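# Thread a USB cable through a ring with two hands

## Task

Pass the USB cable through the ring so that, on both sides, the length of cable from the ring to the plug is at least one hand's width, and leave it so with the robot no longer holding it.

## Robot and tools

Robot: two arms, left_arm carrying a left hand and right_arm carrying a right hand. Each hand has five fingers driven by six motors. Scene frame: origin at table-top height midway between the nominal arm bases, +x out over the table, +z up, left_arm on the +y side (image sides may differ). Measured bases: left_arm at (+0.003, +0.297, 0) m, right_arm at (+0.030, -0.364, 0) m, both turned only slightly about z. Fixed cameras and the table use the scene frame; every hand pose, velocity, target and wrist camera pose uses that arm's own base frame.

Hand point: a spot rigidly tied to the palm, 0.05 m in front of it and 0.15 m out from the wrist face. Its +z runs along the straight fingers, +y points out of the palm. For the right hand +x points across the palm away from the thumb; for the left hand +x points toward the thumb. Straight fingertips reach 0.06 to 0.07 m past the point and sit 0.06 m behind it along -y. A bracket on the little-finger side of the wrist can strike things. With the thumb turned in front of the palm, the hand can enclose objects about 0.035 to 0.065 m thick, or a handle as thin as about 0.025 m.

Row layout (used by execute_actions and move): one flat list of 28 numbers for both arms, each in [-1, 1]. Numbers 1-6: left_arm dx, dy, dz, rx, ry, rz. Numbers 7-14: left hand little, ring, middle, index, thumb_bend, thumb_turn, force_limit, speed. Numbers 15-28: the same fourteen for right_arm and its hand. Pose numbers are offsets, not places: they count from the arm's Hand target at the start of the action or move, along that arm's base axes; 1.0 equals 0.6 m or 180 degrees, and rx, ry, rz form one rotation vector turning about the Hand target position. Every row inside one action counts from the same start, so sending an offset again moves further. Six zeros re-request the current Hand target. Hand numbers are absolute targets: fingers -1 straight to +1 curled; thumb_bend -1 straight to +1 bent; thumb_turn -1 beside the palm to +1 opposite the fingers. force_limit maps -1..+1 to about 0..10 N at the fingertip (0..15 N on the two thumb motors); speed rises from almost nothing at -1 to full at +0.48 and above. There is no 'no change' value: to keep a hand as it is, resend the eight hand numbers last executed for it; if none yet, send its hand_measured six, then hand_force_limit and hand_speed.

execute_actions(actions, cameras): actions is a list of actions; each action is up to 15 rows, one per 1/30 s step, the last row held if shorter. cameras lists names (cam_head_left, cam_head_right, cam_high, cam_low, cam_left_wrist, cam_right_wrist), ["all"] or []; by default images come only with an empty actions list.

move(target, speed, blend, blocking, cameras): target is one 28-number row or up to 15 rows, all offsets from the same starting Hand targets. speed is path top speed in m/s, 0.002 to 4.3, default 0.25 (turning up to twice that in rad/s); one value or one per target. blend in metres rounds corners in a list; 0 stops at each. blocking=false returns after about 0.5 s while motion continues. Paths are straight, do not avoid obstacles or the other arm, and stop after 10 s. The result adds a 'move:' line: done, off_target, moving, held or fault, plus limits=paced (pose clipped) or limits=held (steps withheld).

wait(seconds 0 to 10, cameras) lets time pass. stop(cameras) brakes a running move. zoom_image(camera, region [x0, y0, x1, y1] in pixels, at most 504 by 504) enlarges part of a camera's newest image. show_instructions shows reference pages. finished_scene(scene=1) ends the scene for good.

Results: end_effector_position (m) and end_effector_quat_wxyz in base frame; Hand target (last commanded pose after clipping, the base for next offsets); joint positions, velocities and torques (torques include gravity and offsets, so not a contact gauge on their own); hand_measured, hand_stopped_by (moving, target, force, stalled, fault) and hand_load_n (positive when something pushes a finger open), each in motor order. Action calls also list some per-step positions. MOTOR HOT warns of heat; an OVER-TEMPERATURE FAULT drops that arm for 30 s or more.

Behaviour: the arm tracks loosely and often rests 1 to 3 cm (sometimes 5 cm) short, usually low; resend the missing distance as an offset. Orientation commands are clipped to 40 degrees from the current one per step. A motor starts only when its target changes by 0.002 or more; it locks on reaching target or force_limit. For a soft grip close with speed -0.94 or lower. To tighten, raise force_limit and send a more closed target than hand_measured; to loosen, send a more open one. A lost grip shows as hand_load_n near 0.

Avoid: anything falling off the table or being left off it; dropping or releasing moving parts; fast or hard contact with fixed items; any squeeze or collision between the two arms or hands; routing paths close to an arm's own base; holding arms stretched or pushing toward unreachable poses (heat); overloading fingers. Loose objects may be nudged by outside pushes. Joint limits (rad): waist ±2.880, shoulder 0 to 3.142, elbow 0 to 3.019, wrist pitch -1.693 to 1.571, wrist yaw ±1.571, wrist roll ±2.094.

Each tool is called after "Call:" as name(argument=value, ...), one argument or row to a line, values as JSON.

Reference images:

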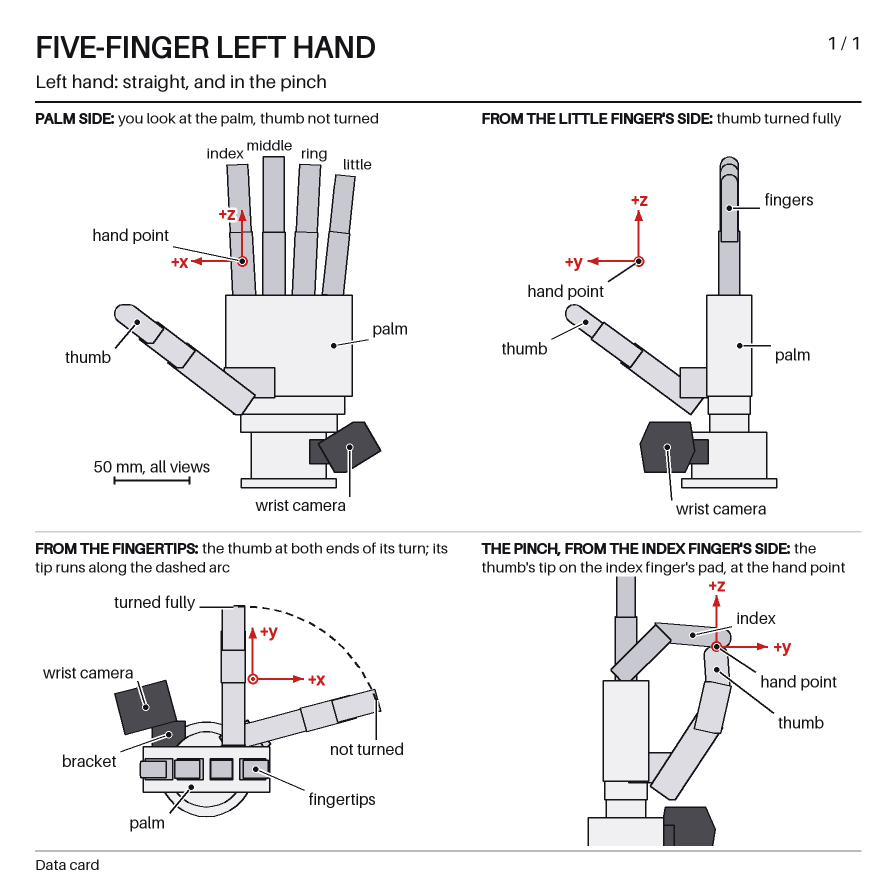

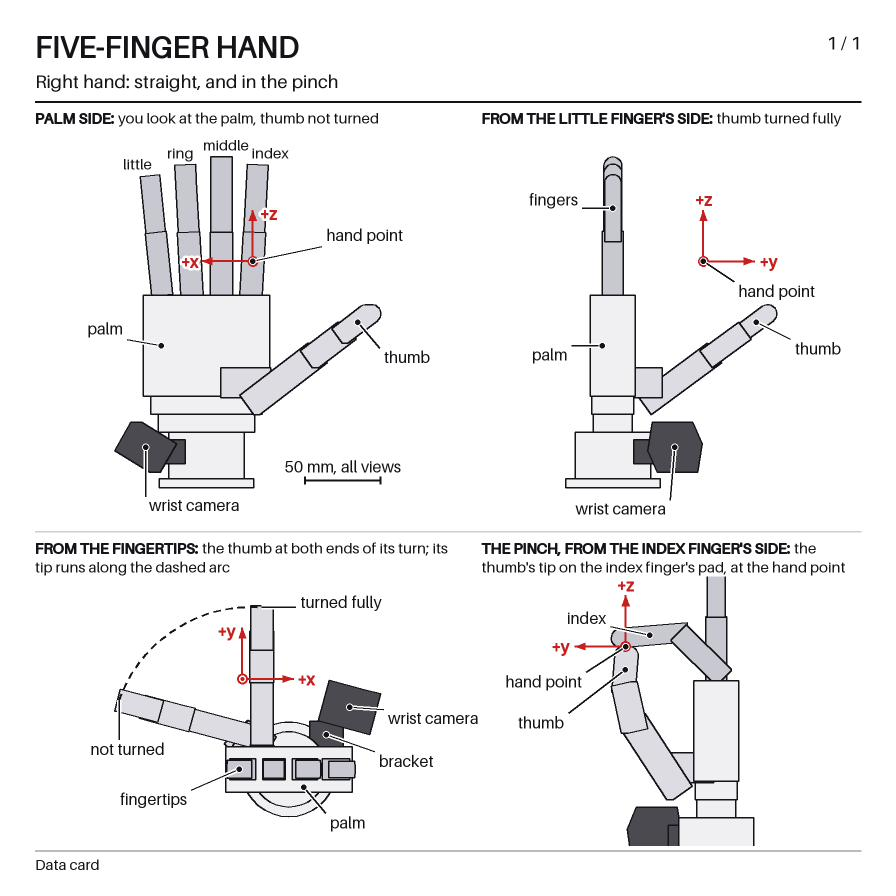

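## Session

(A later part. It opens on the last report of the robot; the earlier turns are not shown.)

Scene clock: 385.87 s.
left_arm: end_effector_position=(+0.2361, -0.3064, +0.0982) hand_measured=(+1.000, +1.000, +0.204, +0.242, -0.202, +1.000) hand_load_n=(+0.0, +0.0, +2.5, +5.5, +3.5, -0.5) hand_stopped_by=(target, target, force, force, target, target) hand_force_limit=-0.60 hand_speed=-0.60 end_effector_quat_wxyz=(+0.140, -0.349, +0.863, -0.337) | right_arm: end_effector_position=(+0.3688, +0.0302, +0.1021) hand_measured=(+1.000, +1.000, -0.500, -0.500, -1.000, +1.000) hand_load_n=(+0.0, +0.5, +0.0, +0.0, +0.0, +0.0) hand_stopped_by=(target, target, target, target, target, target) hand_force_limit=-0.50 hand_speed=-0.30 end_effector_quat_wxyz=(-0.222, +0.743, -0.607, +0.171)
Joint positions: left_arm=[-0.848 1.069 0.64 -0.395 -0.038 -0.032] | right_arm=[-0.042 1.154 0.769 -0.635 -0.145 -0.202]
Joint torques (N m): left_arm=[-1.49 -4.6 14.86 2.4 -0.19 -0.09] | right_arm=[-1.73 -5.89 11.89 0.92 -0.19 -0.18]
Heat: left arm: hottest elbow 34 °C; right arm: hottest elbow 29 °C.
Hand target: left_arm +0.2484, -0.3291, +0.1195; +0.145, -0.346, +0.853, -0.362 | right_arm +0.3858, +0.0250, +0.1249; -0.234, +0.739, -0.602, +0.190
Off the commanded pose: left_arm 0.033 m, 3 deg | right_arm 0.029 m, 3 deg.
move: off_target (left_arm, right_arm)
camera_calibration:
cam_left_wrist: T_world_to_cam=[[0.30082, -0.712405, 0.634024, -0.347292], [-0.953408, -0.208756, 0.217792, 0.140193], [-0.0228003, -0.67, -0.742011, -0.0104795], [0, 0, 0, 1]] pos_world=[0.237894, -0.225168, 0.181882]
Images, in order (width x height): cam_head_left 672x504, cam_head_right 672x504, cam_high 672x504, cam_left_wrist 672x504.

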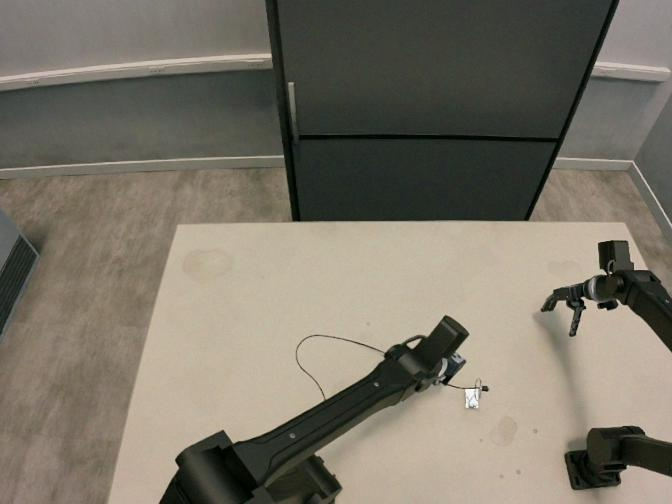

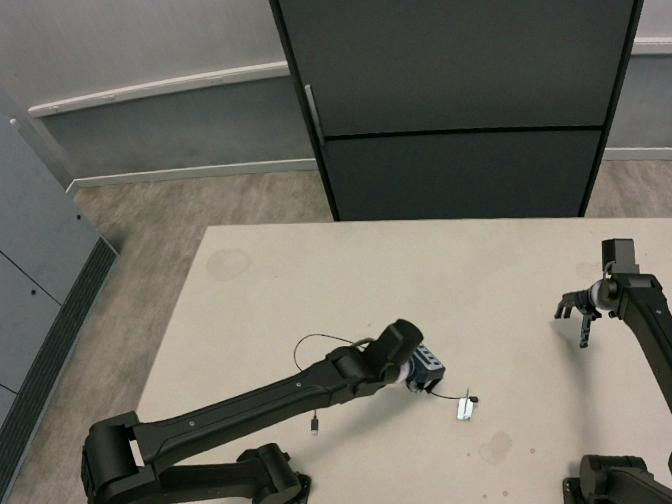

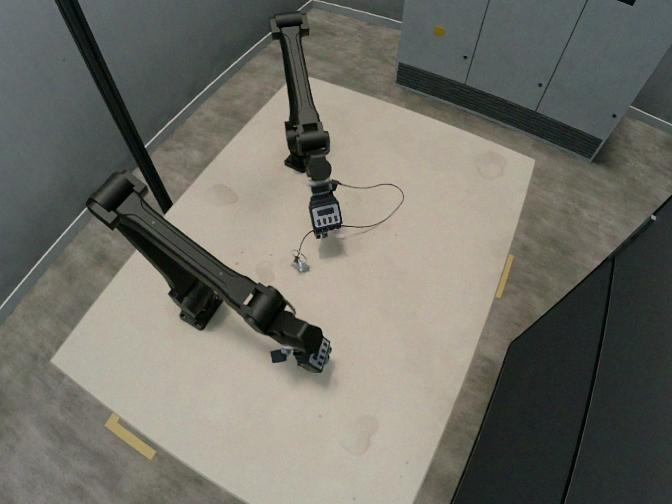

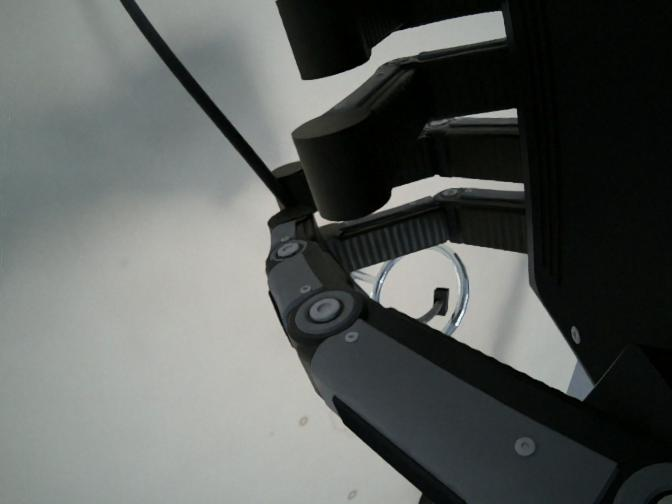

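Call:
move(
  target=[0.0,-0.06,-0.005,0,0,0,1,1,0.45,0.45,-0.2,1,-0.6,-0.6,0,0,0.0,0,0,0,1,1,-0.5,-0.5,-1,1,-0.5,-0.3],
  cameras=["all"],
  speed=0.05,
)

Call:
zoom_image(
  camera="cam_head_right",
  region=[400, 340, 500, 430],
)

Call:
zoom_image(
  camera="cam_head_left",
  region=[420, 340, 520, 430],
)

Call:
zoom_image(
  camera="cam_left_wrist",
  region=[250, 200, 550, 450],
)

Call:
zoom_image(
  camera="cam_high",
  region=[270, 190, 370, 290],
)

Scene clock: 392.93 s.
left_arm: end_effector_position=(+0.2376, -0.3411, +0.0964) hand_measured=(+1.000, +1.000, +0.204, +0.242, -0.202, +1.000) hand_load_n=(+0.0, +0.0, +2.5, +5.0, +3.5, -0.5) hand_stopped_by=(target, target, force, force, target, target) hand_force_limit=-0.60 hand_speed=-0.60 end_effector_quat_wxyz=(+0.142, -0.348, +0.863, -0.337) | right_arm: end_effector_position=(+0.3688, +0.0302, +0.1021) hand_measured=(+1.000, +1.000, -0.500, -0.500, -1.000, +1.000) hand_load_n=(+0.0, +0.0, +0.0, +0.0, +0.0, +0.0) hand_stopped_by=(target, target, target, target, target, target) hand_force_limit=-0.50 hand_speed=-0.30 end_effector_quat_wxyz=(-0.222, +0.743, -0.607, +0.171)
Joint positions: left_arm=[-0.917 1.159 0.697 -0.364 -0.088 -0.08] | right_arm=[-0.042 1.154 0.769 -0.635 -0.145 -0.202]
Joint torques (N m): left_arm=[-1.49 -6.07 14.65 2.35 -0.22 -0.11] | right_arm=[-1.85 -5.89 11.89 0.92 -0.2 -0.19]
Heat: left arm: hottest elbow 35 °C; right arm: hottest elbow 29 °C.
Hand target: left_arm +0.2483, -0.3652, +0.1166; +0.145, -0.346, +0.853, -0.362 | right_arm +0.3858, +0.0250, +0.1249; -0.234, +0.739, -0.602, +0.190
Off the commanded pose: left_arm 0.033 m, 3 deg | right_arm 0.029 m, 3 deg.
move: off_target (left_arm, right_arm)
camera_calibration:
cam_left_wrist: T_world_to_cam=[[0.297871, -0.713428, 0.634266, -0.370974], [-0.954391, -0.208445, 0.213751, 0.135485], [-0.0202863, -0.669007, -0.742979, -0.0351953], [0, 0, 0, 1]] pos_world=[0.239094, -0.259968, 0.180187]
cam_right_wrist: T_world_to_cam=[[-0.776493, -0.373868, -0.507229, 0.349489], [-0.588735, 0.717381, 0.3725, 0.152686], [0.224611, 0.587867, -0.77715, 0.0957451], [0, 0, 0, 1]] pos_world=[0.339762, -0.0351566, 0.194804]

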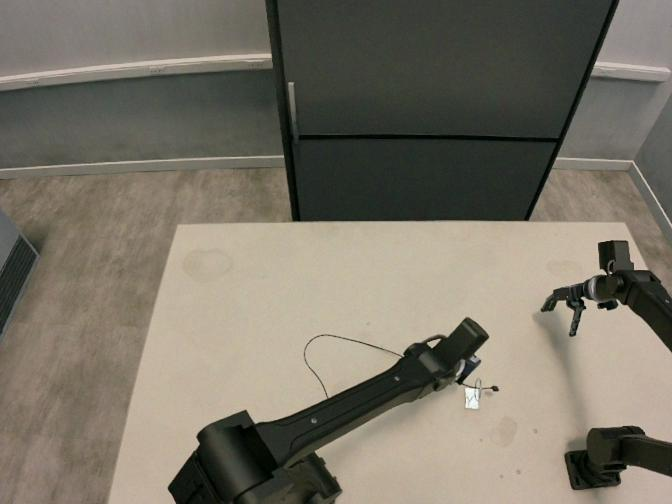

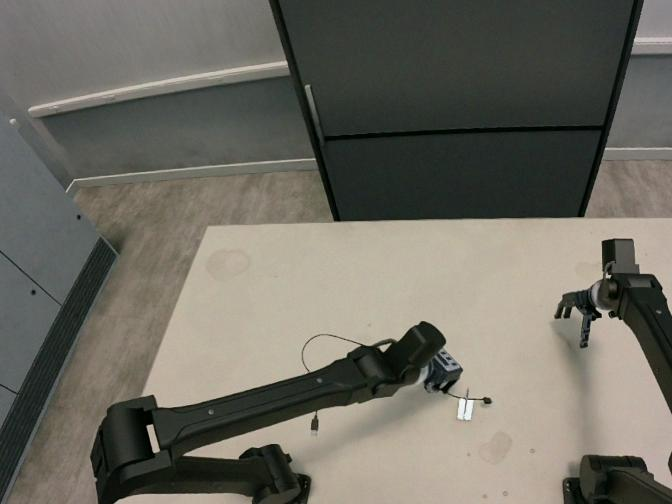

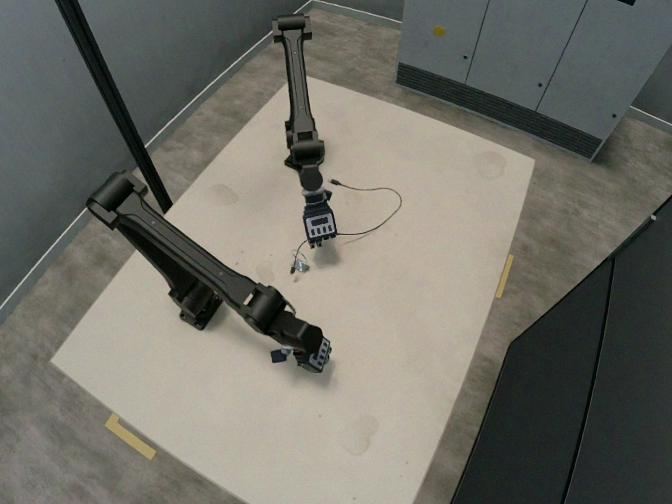

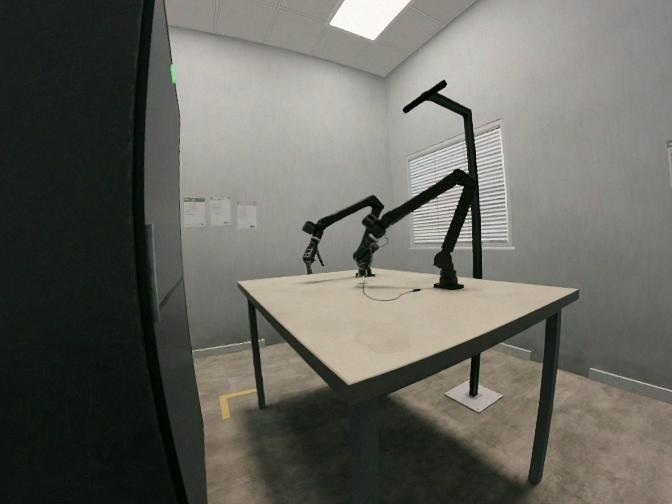

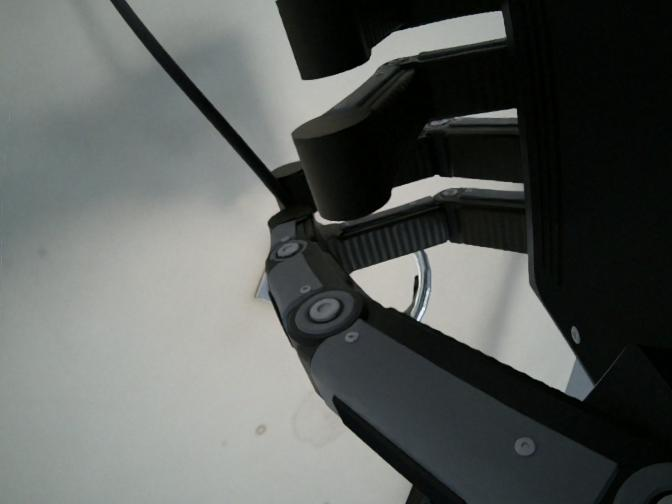

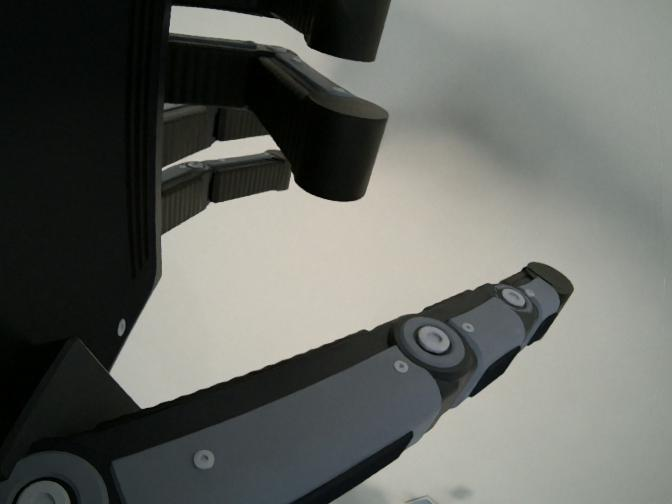

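Scaled by 5.040.

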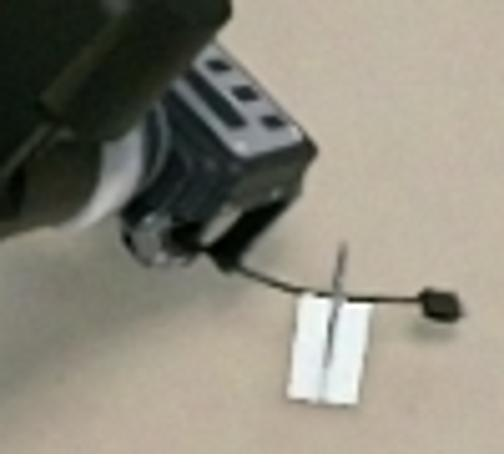

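Scaled by 5.040.

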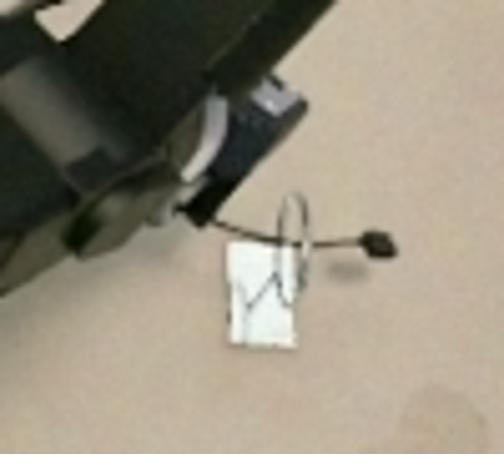

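Scaled by 1.680 from the camera's 672x504 image, which has a finer 960x720 frame.

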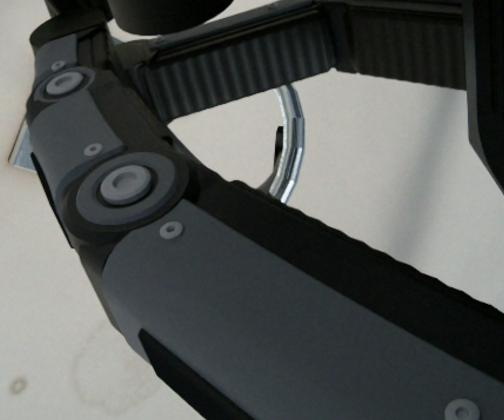

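Scaled by 5.040.

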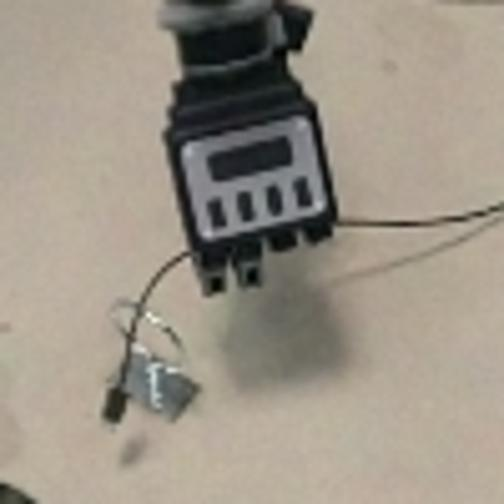

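Call:
move(
  target=[0,0,0,0,0,0,1,1,0.45,0.45,-0.2,1,-0.6,-0.6,-0.243,0.29,0.067,0,0,0.074,1,1,-0.1,-0.1,-1,1,-0.5,0],
  cameras=["cam_head_left","cam_head_right","cam_high","cam_right_wrist","cam_left_wrist"],
  speed=0.12,
)

Scene clock: 404.40 s.
left_arm: end_effector_position=(+0.2376, -0.3412, +0.0963) hand_measured=(+1.000, +1.000, +0.204, +0.242, -0.202, +1.000) hand_load_n=(+0.0, +0.0, +2.5, +5.0, +3.5, -0.5) hand_stopped_by=(target, target, force, force, target, target) hand_force_limit=-0.60 hand_speed=-0.60 end_effector_quat_wxyz=(+0.142, -0.349, +0.863, -0.337) | right_arm: end_effector_position=(+0.2421, +0.1959, +0.1599) hand_measured=(+1.000, +1.000, -0.100, -0.100, -1.000, +1.000) hand_load_n=(+0.0, +0.0, +0.0, +0.0, +0.0, +0.0) hand_stopped_by=(target, target, target, target, target, target) hand_force_limit=-0.50 hand_speed=0.00 end_effector_quat_wxyz=(-0.250, +0.805, -0.513, +0.162)
Joint positions: left_arm=[-0.917 1.159 0.697 -0.364 -0.088 -0.08] | right_arm=[0.623 0.855 0.735 -0.854 0.109 0.154]
Joint torques (N m): left_arm=[-1.49 -6.01 14.68 2.4 -0.23 -0.11] | right_arm=[0.21 -3.08 9.31 0.98 0.17 0.03]
Heat: left arm: hottest elbow 36 °C; right arm: hottest elbow 30 °C.
Hand target: left_arm +0.2482, -0.3651, +0.1164; +0.145, -0.346, +0.853, -0.362 | right_arm +0.2400, +0.1990, +0.1652; -0.255, +0.804, -0.512, +0.161
Off the commanded pose: left_arm 0.033 m, 3 deg | right_arm 0.006 m, 1 deg.
move: off_target (left_arm)
camera_calibration:
cam_left_wrist: T_world_to_cam=[[0.298372, -0.713424, 0.634034, -0.371059], [-0.954232, -0.208784, 0.214129, 0.135291], [-0.0203887, -0.668906, -0.743067, -0.0352698], [0, 0, 0, 1]] pos_world=[0.239094, -0.260068, 0.180087]
cam_right_wrist: T_world_to_cam=[[-0.649326, -0.541283, -0.534217, 0.348776], [-0.751358, 0.565238, 0.34054, 0.0119879], [0.117631, 0.62251, -0.773721, 0.0901108], [0, 0, 0, 1]] pos_world=[0.224877, 0.125916, 0.25196]
Images, in order (width x height): cam_head_left 672x504, cam_head_right 672x504, cam_high 672x504, cam_left_wrist 672x504, cam_right_wrist 672x504.

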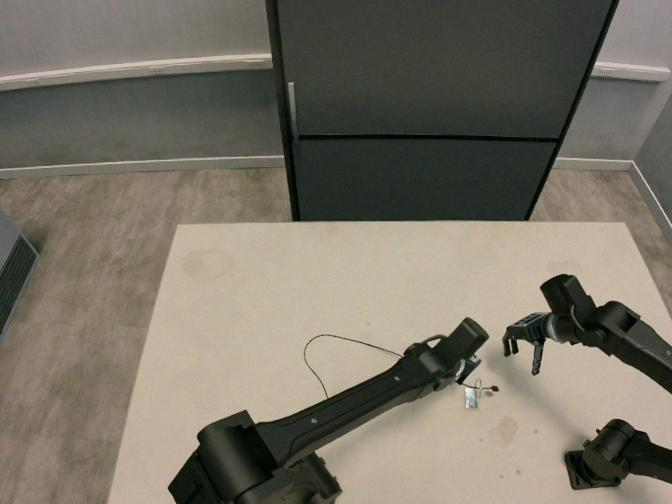

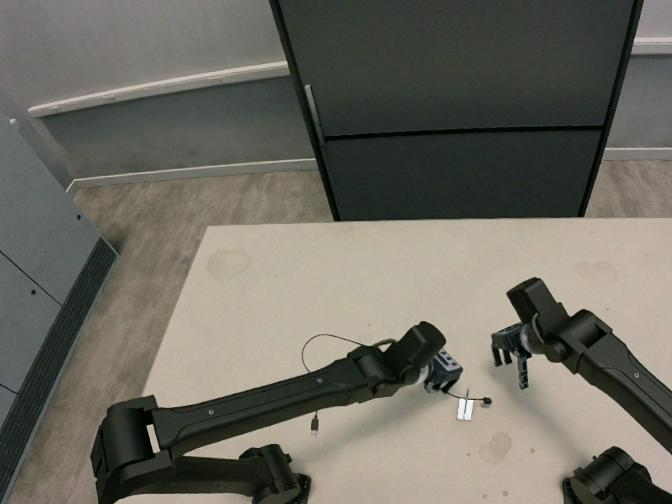

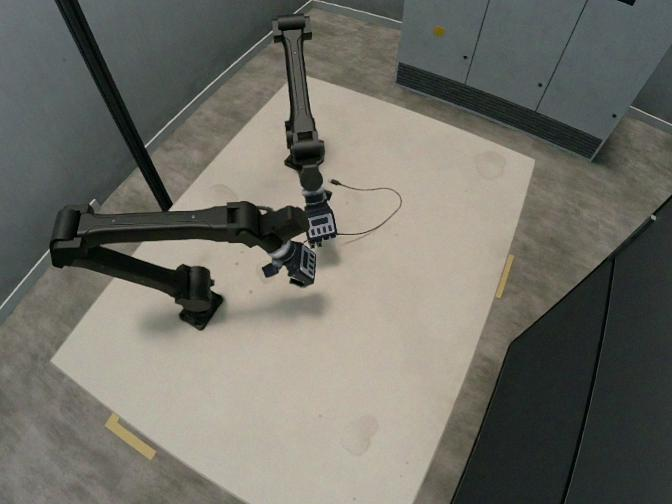

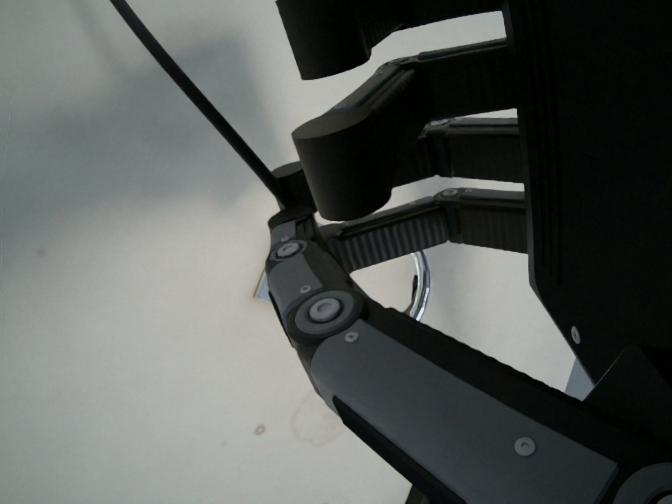

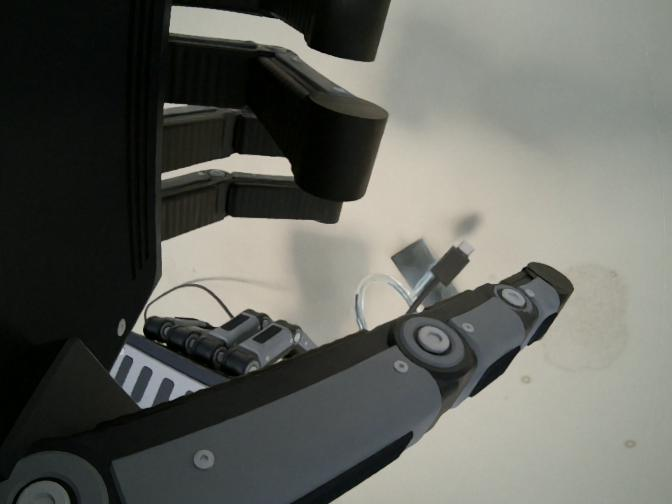

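Call:
move(
  target=[0,0,0,0,0,0,1,1,0.45,0.45,-0.2,1,-0.6,-0.6,-0.045,0.069,-0.09,0,0,0,1,1,0.2,0.15,-1,1,-0.5,0],
  cameras=["cam_head_left","cam_head_right","cam_high","cam_right_wrist"],
  speed=0.08,
)

Call:
zoom_image(
  camera="cam_right_wrist",
  region=[160, 120, 600, 440],
)

Call:
zoom_image(
  camera="cam_head_left",
  region=[430, 280, 570, 420],
)

Scene clock: 411.80 s.
left_arm: end_effector_position=(+0.2376, -0.3412, +0.0963) hand_measured=(+1.000, +1.000, +0.204, +0.242, -0.202, +1.000) hand_load_n=(+0.0, +0.0, +3.0, +5.0, +3.5, -0.5) hand_stopped_by=(target, target, force, force, target, target) hand_force_limit=-0.60 hand_speed=-0.60 end_effector_quat_wxyz=(+0.142, -0.349, +0.863, -0.337) | right_arm: end_effector_position=(+0.2147, +0.2366, +0.1158) hand_measured=(+1.000, +1.000, +0.200, +0.150, -1.000, +1.000) hand_load_n=(+0.0, +0.0, +0.0, +0.0, +0.0, +0.0) hand_stopped_by=(target, target, target, target, target, target) hand_force_limit=-0.50 hand_speed=0.00 end_effector_quat_wxyz=(-0.255, +0.804, -0.513, +0.163)
Joint positions: left_arm=[-0.917 1.159 0.697 -0.364 -0.088 -0.08] | right_arm=[0.821 0.901 0.641 -0.731 0.22 0.32]
Joint torques (N m): left_arm=[-1.49 -6.01 14.67 2.4 -0.23 -0.11] | right_arm=[0.26 -1.96 7.9 1.88 0.25 0.03]
Heat: left arm: hottest elbow 36 °C; right arm: hottest elbow 29 °C.
Hand target: left_arm +0.2482, -0.3651, +0.1164; +0.145, -0.346, +0.853, -0.362 | right_arm +0.2131, +0.2403, +0.1112; -0.255, +0.804, -0.512, +0.161
Off the commanded pose: left_arm 0.033 m, 3 deg | right_arm 0.006 m, 0 deg.
move: off_target (left_arm)
camera_calibration:
cam_right_wrist: T_world_to_cam=[[-0.645037, -0.537857, -0.542804, 0.328766], [-0.754023, 0.563268, 0.337903, -0.0153109], [0.124, 0.627247, -0.768886, 0.0309858], [0, 0, 0, 1]] pos_world=[0.196679, 0.166018, 0.207454]
Images, in order (width x height): cam_head_left 672x504, cam_head_right 672x504, cam_high 672x504, cam_right_wrist 672x504.

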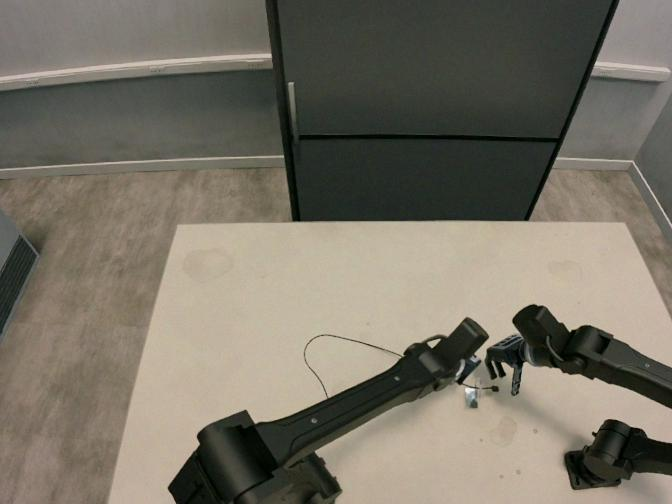

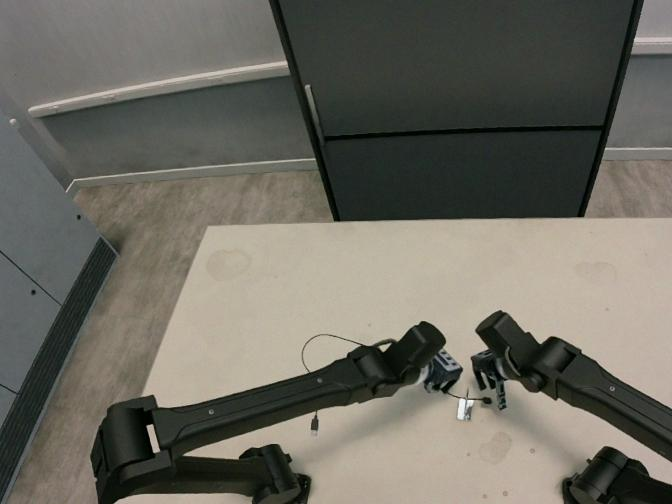

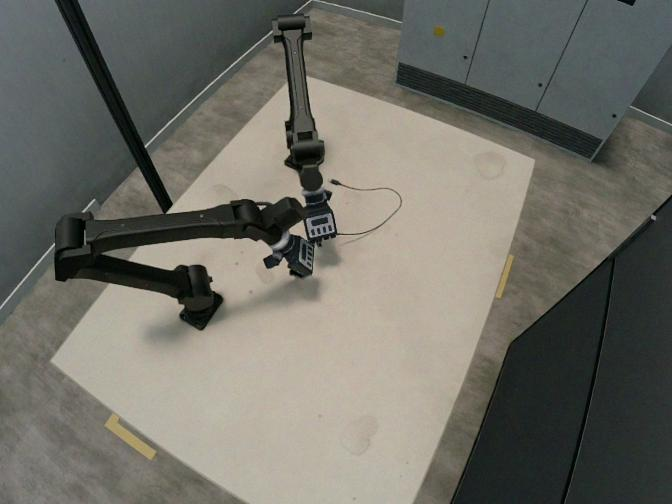

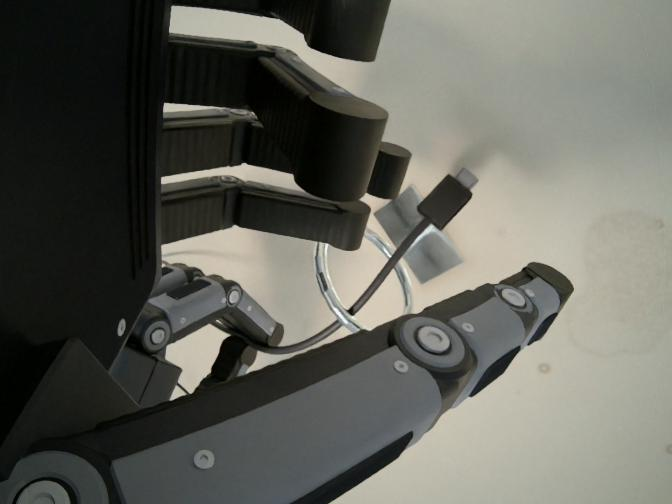

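Scaled by 1.145 from the camera's 672x504 image, which has a finer 960x720 frame.

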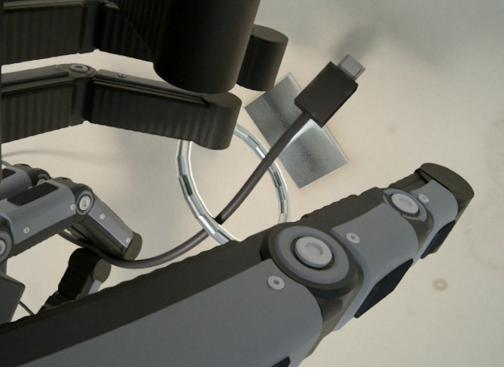

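Scaled by 3.600.

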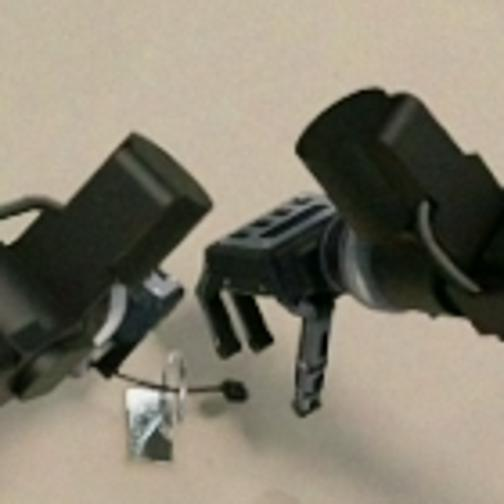

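Call:
move(
  target=[0,0,0,0,0,0,1,1,0.45,0.45,-0.2,1,-0.6,-0.6,0.0,0.01,-0.067,0,0,0,1,1,0.2,0.15,-1,1,-0.5,0],
  cameras=["cam_head_left","cam_right_wrist"],
  speed=0.06,
)

Call:
zoom_image(
  camera="cam_right_wrist",
  region=[160, 120, 600, 440],
)

Call:
zoom_image(
  camera="cam_head_left",
  region=[430, 280, 570, 420],
)

Scene clock: 416.53 s.
left_arm: end_effector_position=(+0.2376, -0.3412, +0.0963) hand_measured=(+1.000, +1.000, +0.204, +0.242, -0.202, +1.000) hand_load_n=(+0.0, +0.0, +2.5, +5.5, +3.5, -0.5) hand_stopped_by=(target, target, force, force, target, target) hand_force_limit=-0.60 hand_speed=-0.60 end_effector_quat_wxyz=(+0.142, -0.349, +0.863, -0.337) | right_arm: end_effector_position=(+0.2155, +0.2429, +0.0757) hand_measured=(+1.000, +1.000, +0.200, +0.150, -1.000, +1.000) hand_load_n=(+0.0, +0.0, +0.0, +0.0, +0.0, +0.0) hand_stopped_by=(target, target, target, target, target, target) hand_force_limit=-0.50 hand_speed=0.00 end_effector_quat_wxyz=(-0.255, +0.803, -0.513, +0.163)
Joint positions: left_arm=[-0.917 1.159 0.697 -0.364 -0.088 -0.08] | right_arm=[0.835 0.968 0.565 -0.591 0.228 0.334]
Joint torques (N m): left_arm=[-1.49 -6.01 14.68 2.41 -0.22 -0.11] | right_arm=[0.32 -2.32 7.51 1.87 0.25 0.02]
Heat: left arm: hottest elbow 37 °C; right arm: hottest elbow 29 °C.
Hand target: left_arm +0.2482, -0.3651, +0.1164; +0.145, -0.346, +0.853, -0.362 | right_arm +0.2131, +0.2464, +0.0710; -0.255, +0.804, -0.512, +0.161
Off the commanded pose: left_arm 0.033 m, 3 deg | right_arm 0.006 m, 0 deg.
move: off_target (left_arm)
camera_calibration:
cam_right_wrist: T_world_to_cam=[[-0.646101, -0.536618, -0.542765, 0.310777], [-0.752982, 0.564405, 0.338328, -0.0052213], [0.124786, 0.627287, -0.768726, -0.00415132], [0, 0, 0, 1]] pos_world=[0.19738, 0.17232, 0.167254]
Images, in order (width x height): cam_head_left 672x504, cam_right_wrist 672x504.

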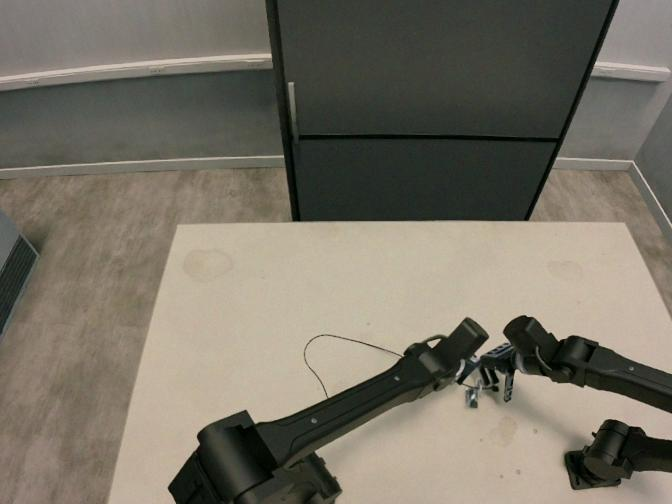

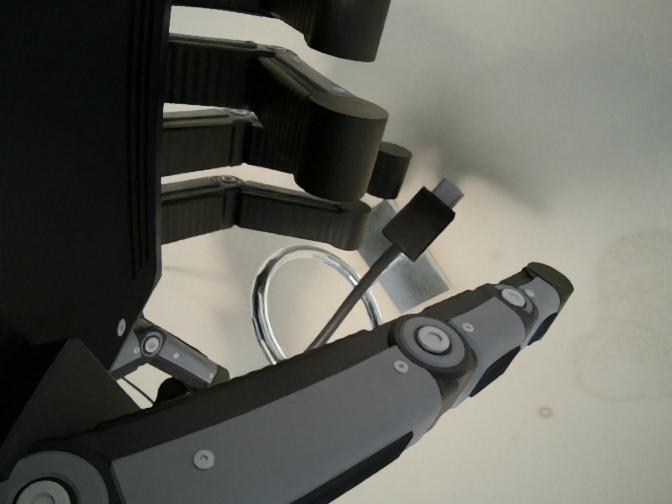

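Scaled by 1.145 from the camera's 672x504 image, which has a finer 960x720 frame.

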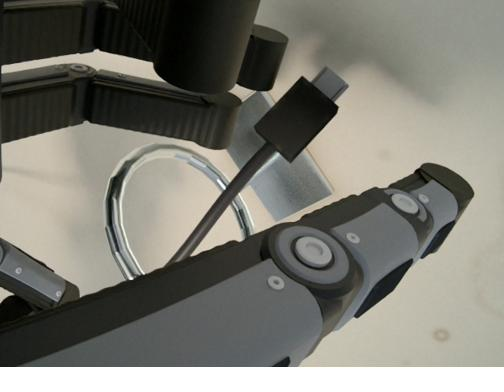

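Scaled by 3.600.

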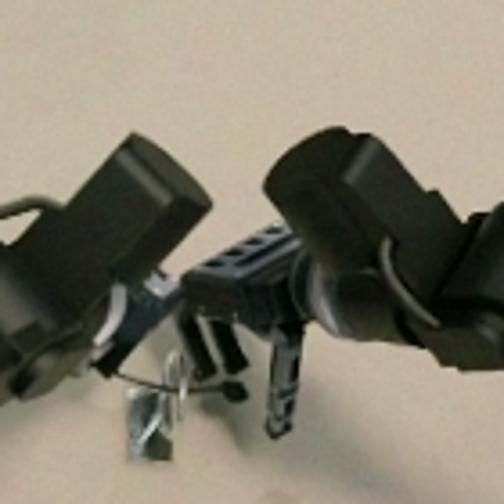

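Call:
move(
  target=[0,0,0,0,0,0,1,1,0.45,0.45,-0.2,1,-0.6,-0.6,0.0,0.0,-0.017,0,0,0,1,1,0.3,0.25,-0.9,1,-0.5,-0.3],
  cameras=["cam_head_left","cam_right_wrist"],
  speed=0.05,
)

Call:
zoom_image(
  camera="cam_right_wrist",
  region=[160, 120, 600, 440],
)

Scene clock: 421.37 s.
left_arm: end_effector_position=(+0.2376, -0.3412, +0.0963) hand_measured=(+1.000, +1.000, +0.204, +0.242, -0.202, +1.000) hand_load_n=(+0.0, +0.0, +2.5, +5.0, +3.5, -0.5) hand_stopped_by=(target, target, force, force, target, target) hand_force_limit=-0.60 hand_speed=-0.60 end_effector_quat_wxyz=(+0.142, -0.349, +0.863, -0.337) | right_arm: end_effector_position=(+0.2158, +0.2432, +0.0657) hand_measured=(+1.000, +1.000, +0.300, +0.250, -0.900, +1.000) hand_load_n=(+0.5, +0.0, +0.0, +0.0, +0.0, +0.0) hand_stopped_by=(target, target, target, target, target, target) hand_force_limit=-0.50 hand_speed=-0.30 end_effector_quat_wxyz=(-0.255, +0.803, -0.513, +0.163)
Joint positions: left_arm=[-0.917 1.159 0.697 -0.364 -0.088 -0.08] | right_arm=[0.835 0.985 0.546 -0.555 0.228 0.334]
Joint torques (N m): left_arm=[-1.49 -6.07 14.67 2.41 -0.23 -0.12] | right_arm=[0.32 -2.43 7.35 1.92 0.25 0.02]
Heat: left arm: hottest elbow 37 °C; right arm: hottest elbow 29 °C.
Hand target: left_arm +0.2482, -0.3652, +0.1164; +0.145, -0.346, +0.853, -0.362 | right_arm +0.2130, +0.2463, +0.0607; -0.254, +0.804, -0.512, +0.161
Off the commanded pose: left_arm 0.033 m, 3 deg | right_arm 0.006 m, 0 deg.
move: off_target (left_arm)
camera_calibration:
cam_right_wrist: T_world_to_cam=[[-0.646155, -0.536121, -0.543193, 0.305578], [-0.752871, 0.564482, 0.338445, -0.00185415], [0.125175, 0.627642, -0.768373, -0.0121831], [0, 0, 0, 1]] pos_world=[0.19758, 0.17252, 0.157254]
Images, in order (width x height): cam_head_left 672x504, cam_right_wrist 672x504.

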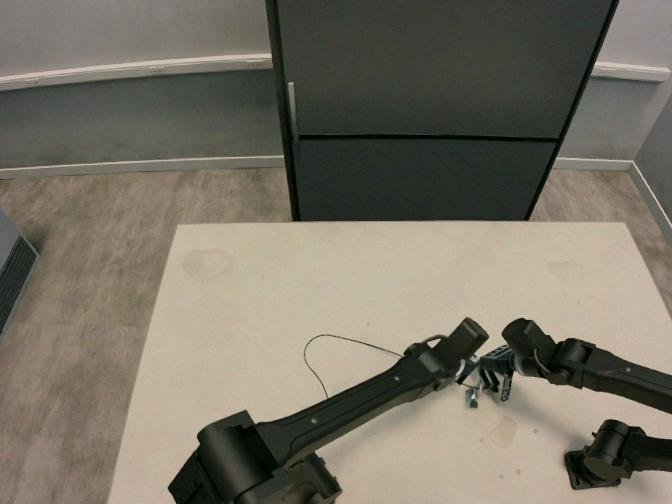

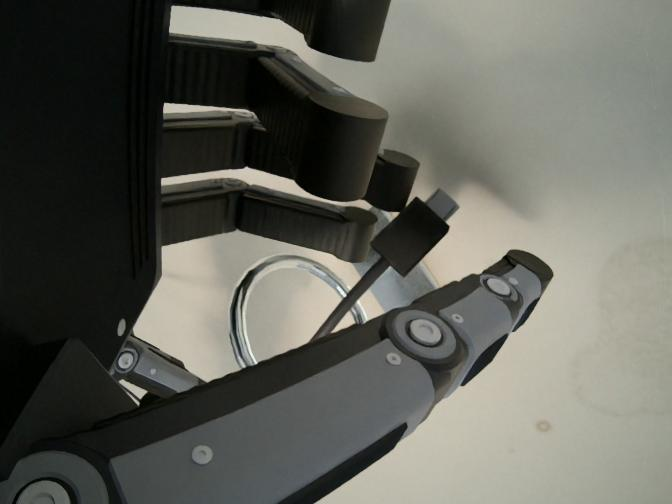

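Scaled by 1.145 from the camera's 672x504 image, which has a finer 960x720 frame.

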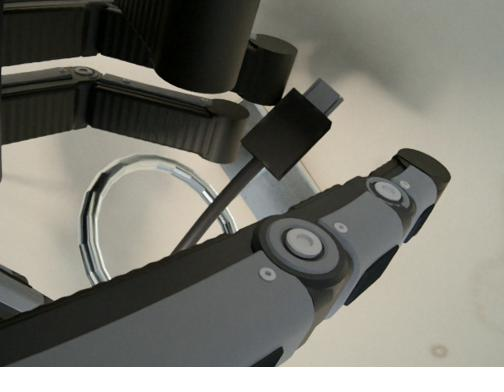

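Call:
move(
  target=[0,0,0,0,0,0,1,1,0.45,0.45,-0.2,1,-0.6,-0.6,0.0,0.0,0.0,0,0,0,1,1,0.3,0.25,0.0,1,-0.4,-0.8],
  cameras=["cam_right_wrist"],
  speed=0.05,
)

Call:
zoom_image(
  camera="cam_right_wrist",
  region=[160, 120, 600, 440],
)

Scene clock: 425.37 s.
left_arm: end_effector_position=(+0.2376, -0.3411, +0.0963) hand_measured=(+1.000, +1.000, +0.204, +0.242, -0.202, +1.000) hand_load_n=(+0.0, +0.0, +3.0, +5.0, +3.5, -0.5) hand_stopped_by=(target, target, force, force, target, target) hand_force_limit=-0.60 hand_speed=-0.60 end_effector_quat_wxyz=(+0.142, -0.349, +0.863, -0.337) | right_arm: end_effector_position=(+0.2159, +0.2432, +0.0657) hand_measured=(+1.000, +1.000, +0.300, +0.250, -0.514, +1.000) hand_load_n=(+0.0, +0.0, +5.0, +0.0, +4.5, +2.0) hand_stopped_by=(target, target, target, target, force, target) hand_force_limit=-0.40 hand_speed=-0.80 end_effector_quat_wxyz=(-0.255, +0.803, -0.513, +0.163)
Joint positions: left_arm=[-0.917 1.159 0.697 -0.364 -0.088 -0.08] | right_arm=[0.835 0.985 0.546 -0.554 0.229 0.334]
Joint torques (N m): left_arm=[-1.49 -6.07 14.68 2.4 -0.21 -0.11] | right_arm=[0.32 -2.37 7.36 1.88 0.25 0.02]
Heat: left arm: hottest elbow 37 °C; right arm: hottest elbow 29 °C.
Hand target: left_arm +0.2483, -0.3651, +0.1164; +0.145, -0.346, +0.853, -0.362 | right_arm +0.2131, +0.2464, +0.0608; -0.255, +0.804, -0.512, +0.161
Off the commanded pose: left_arm 0.033 m, 3 deg | right_arm 0.007 m, 0 deg.
move: off_target (left_arm)
camera_calibration:
cam_right_wrist: T_world_to_cam=[[-0.646068, -0.535914, -0.543501, 0.305692], [-0.752862, 0.564669, 0.338153, -0.00182313], [0.125678, 0.627651, -0.768283, -0.0123738], [0, 0, 0, 1]] pos_world=[0.19768, 0.17262, 0.157254]
Images, in order (width x height): cam_right_wrist 672x504.

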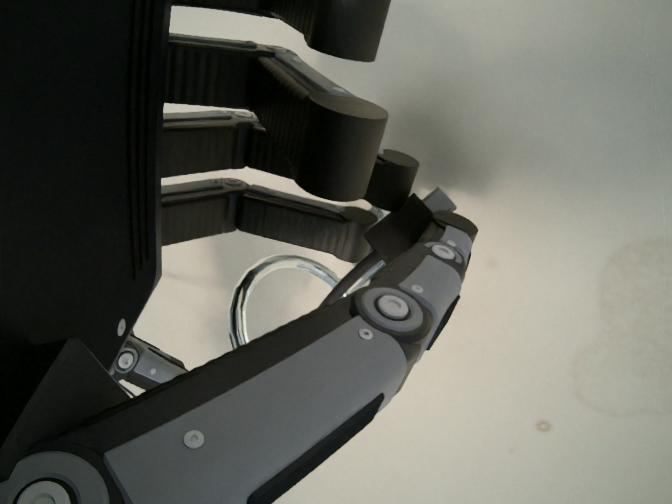

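Scaled by 1.145 from the camera's 672x504 image, which has a finer 960x720 frame.

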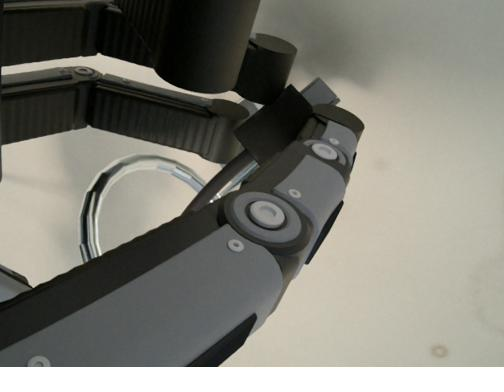

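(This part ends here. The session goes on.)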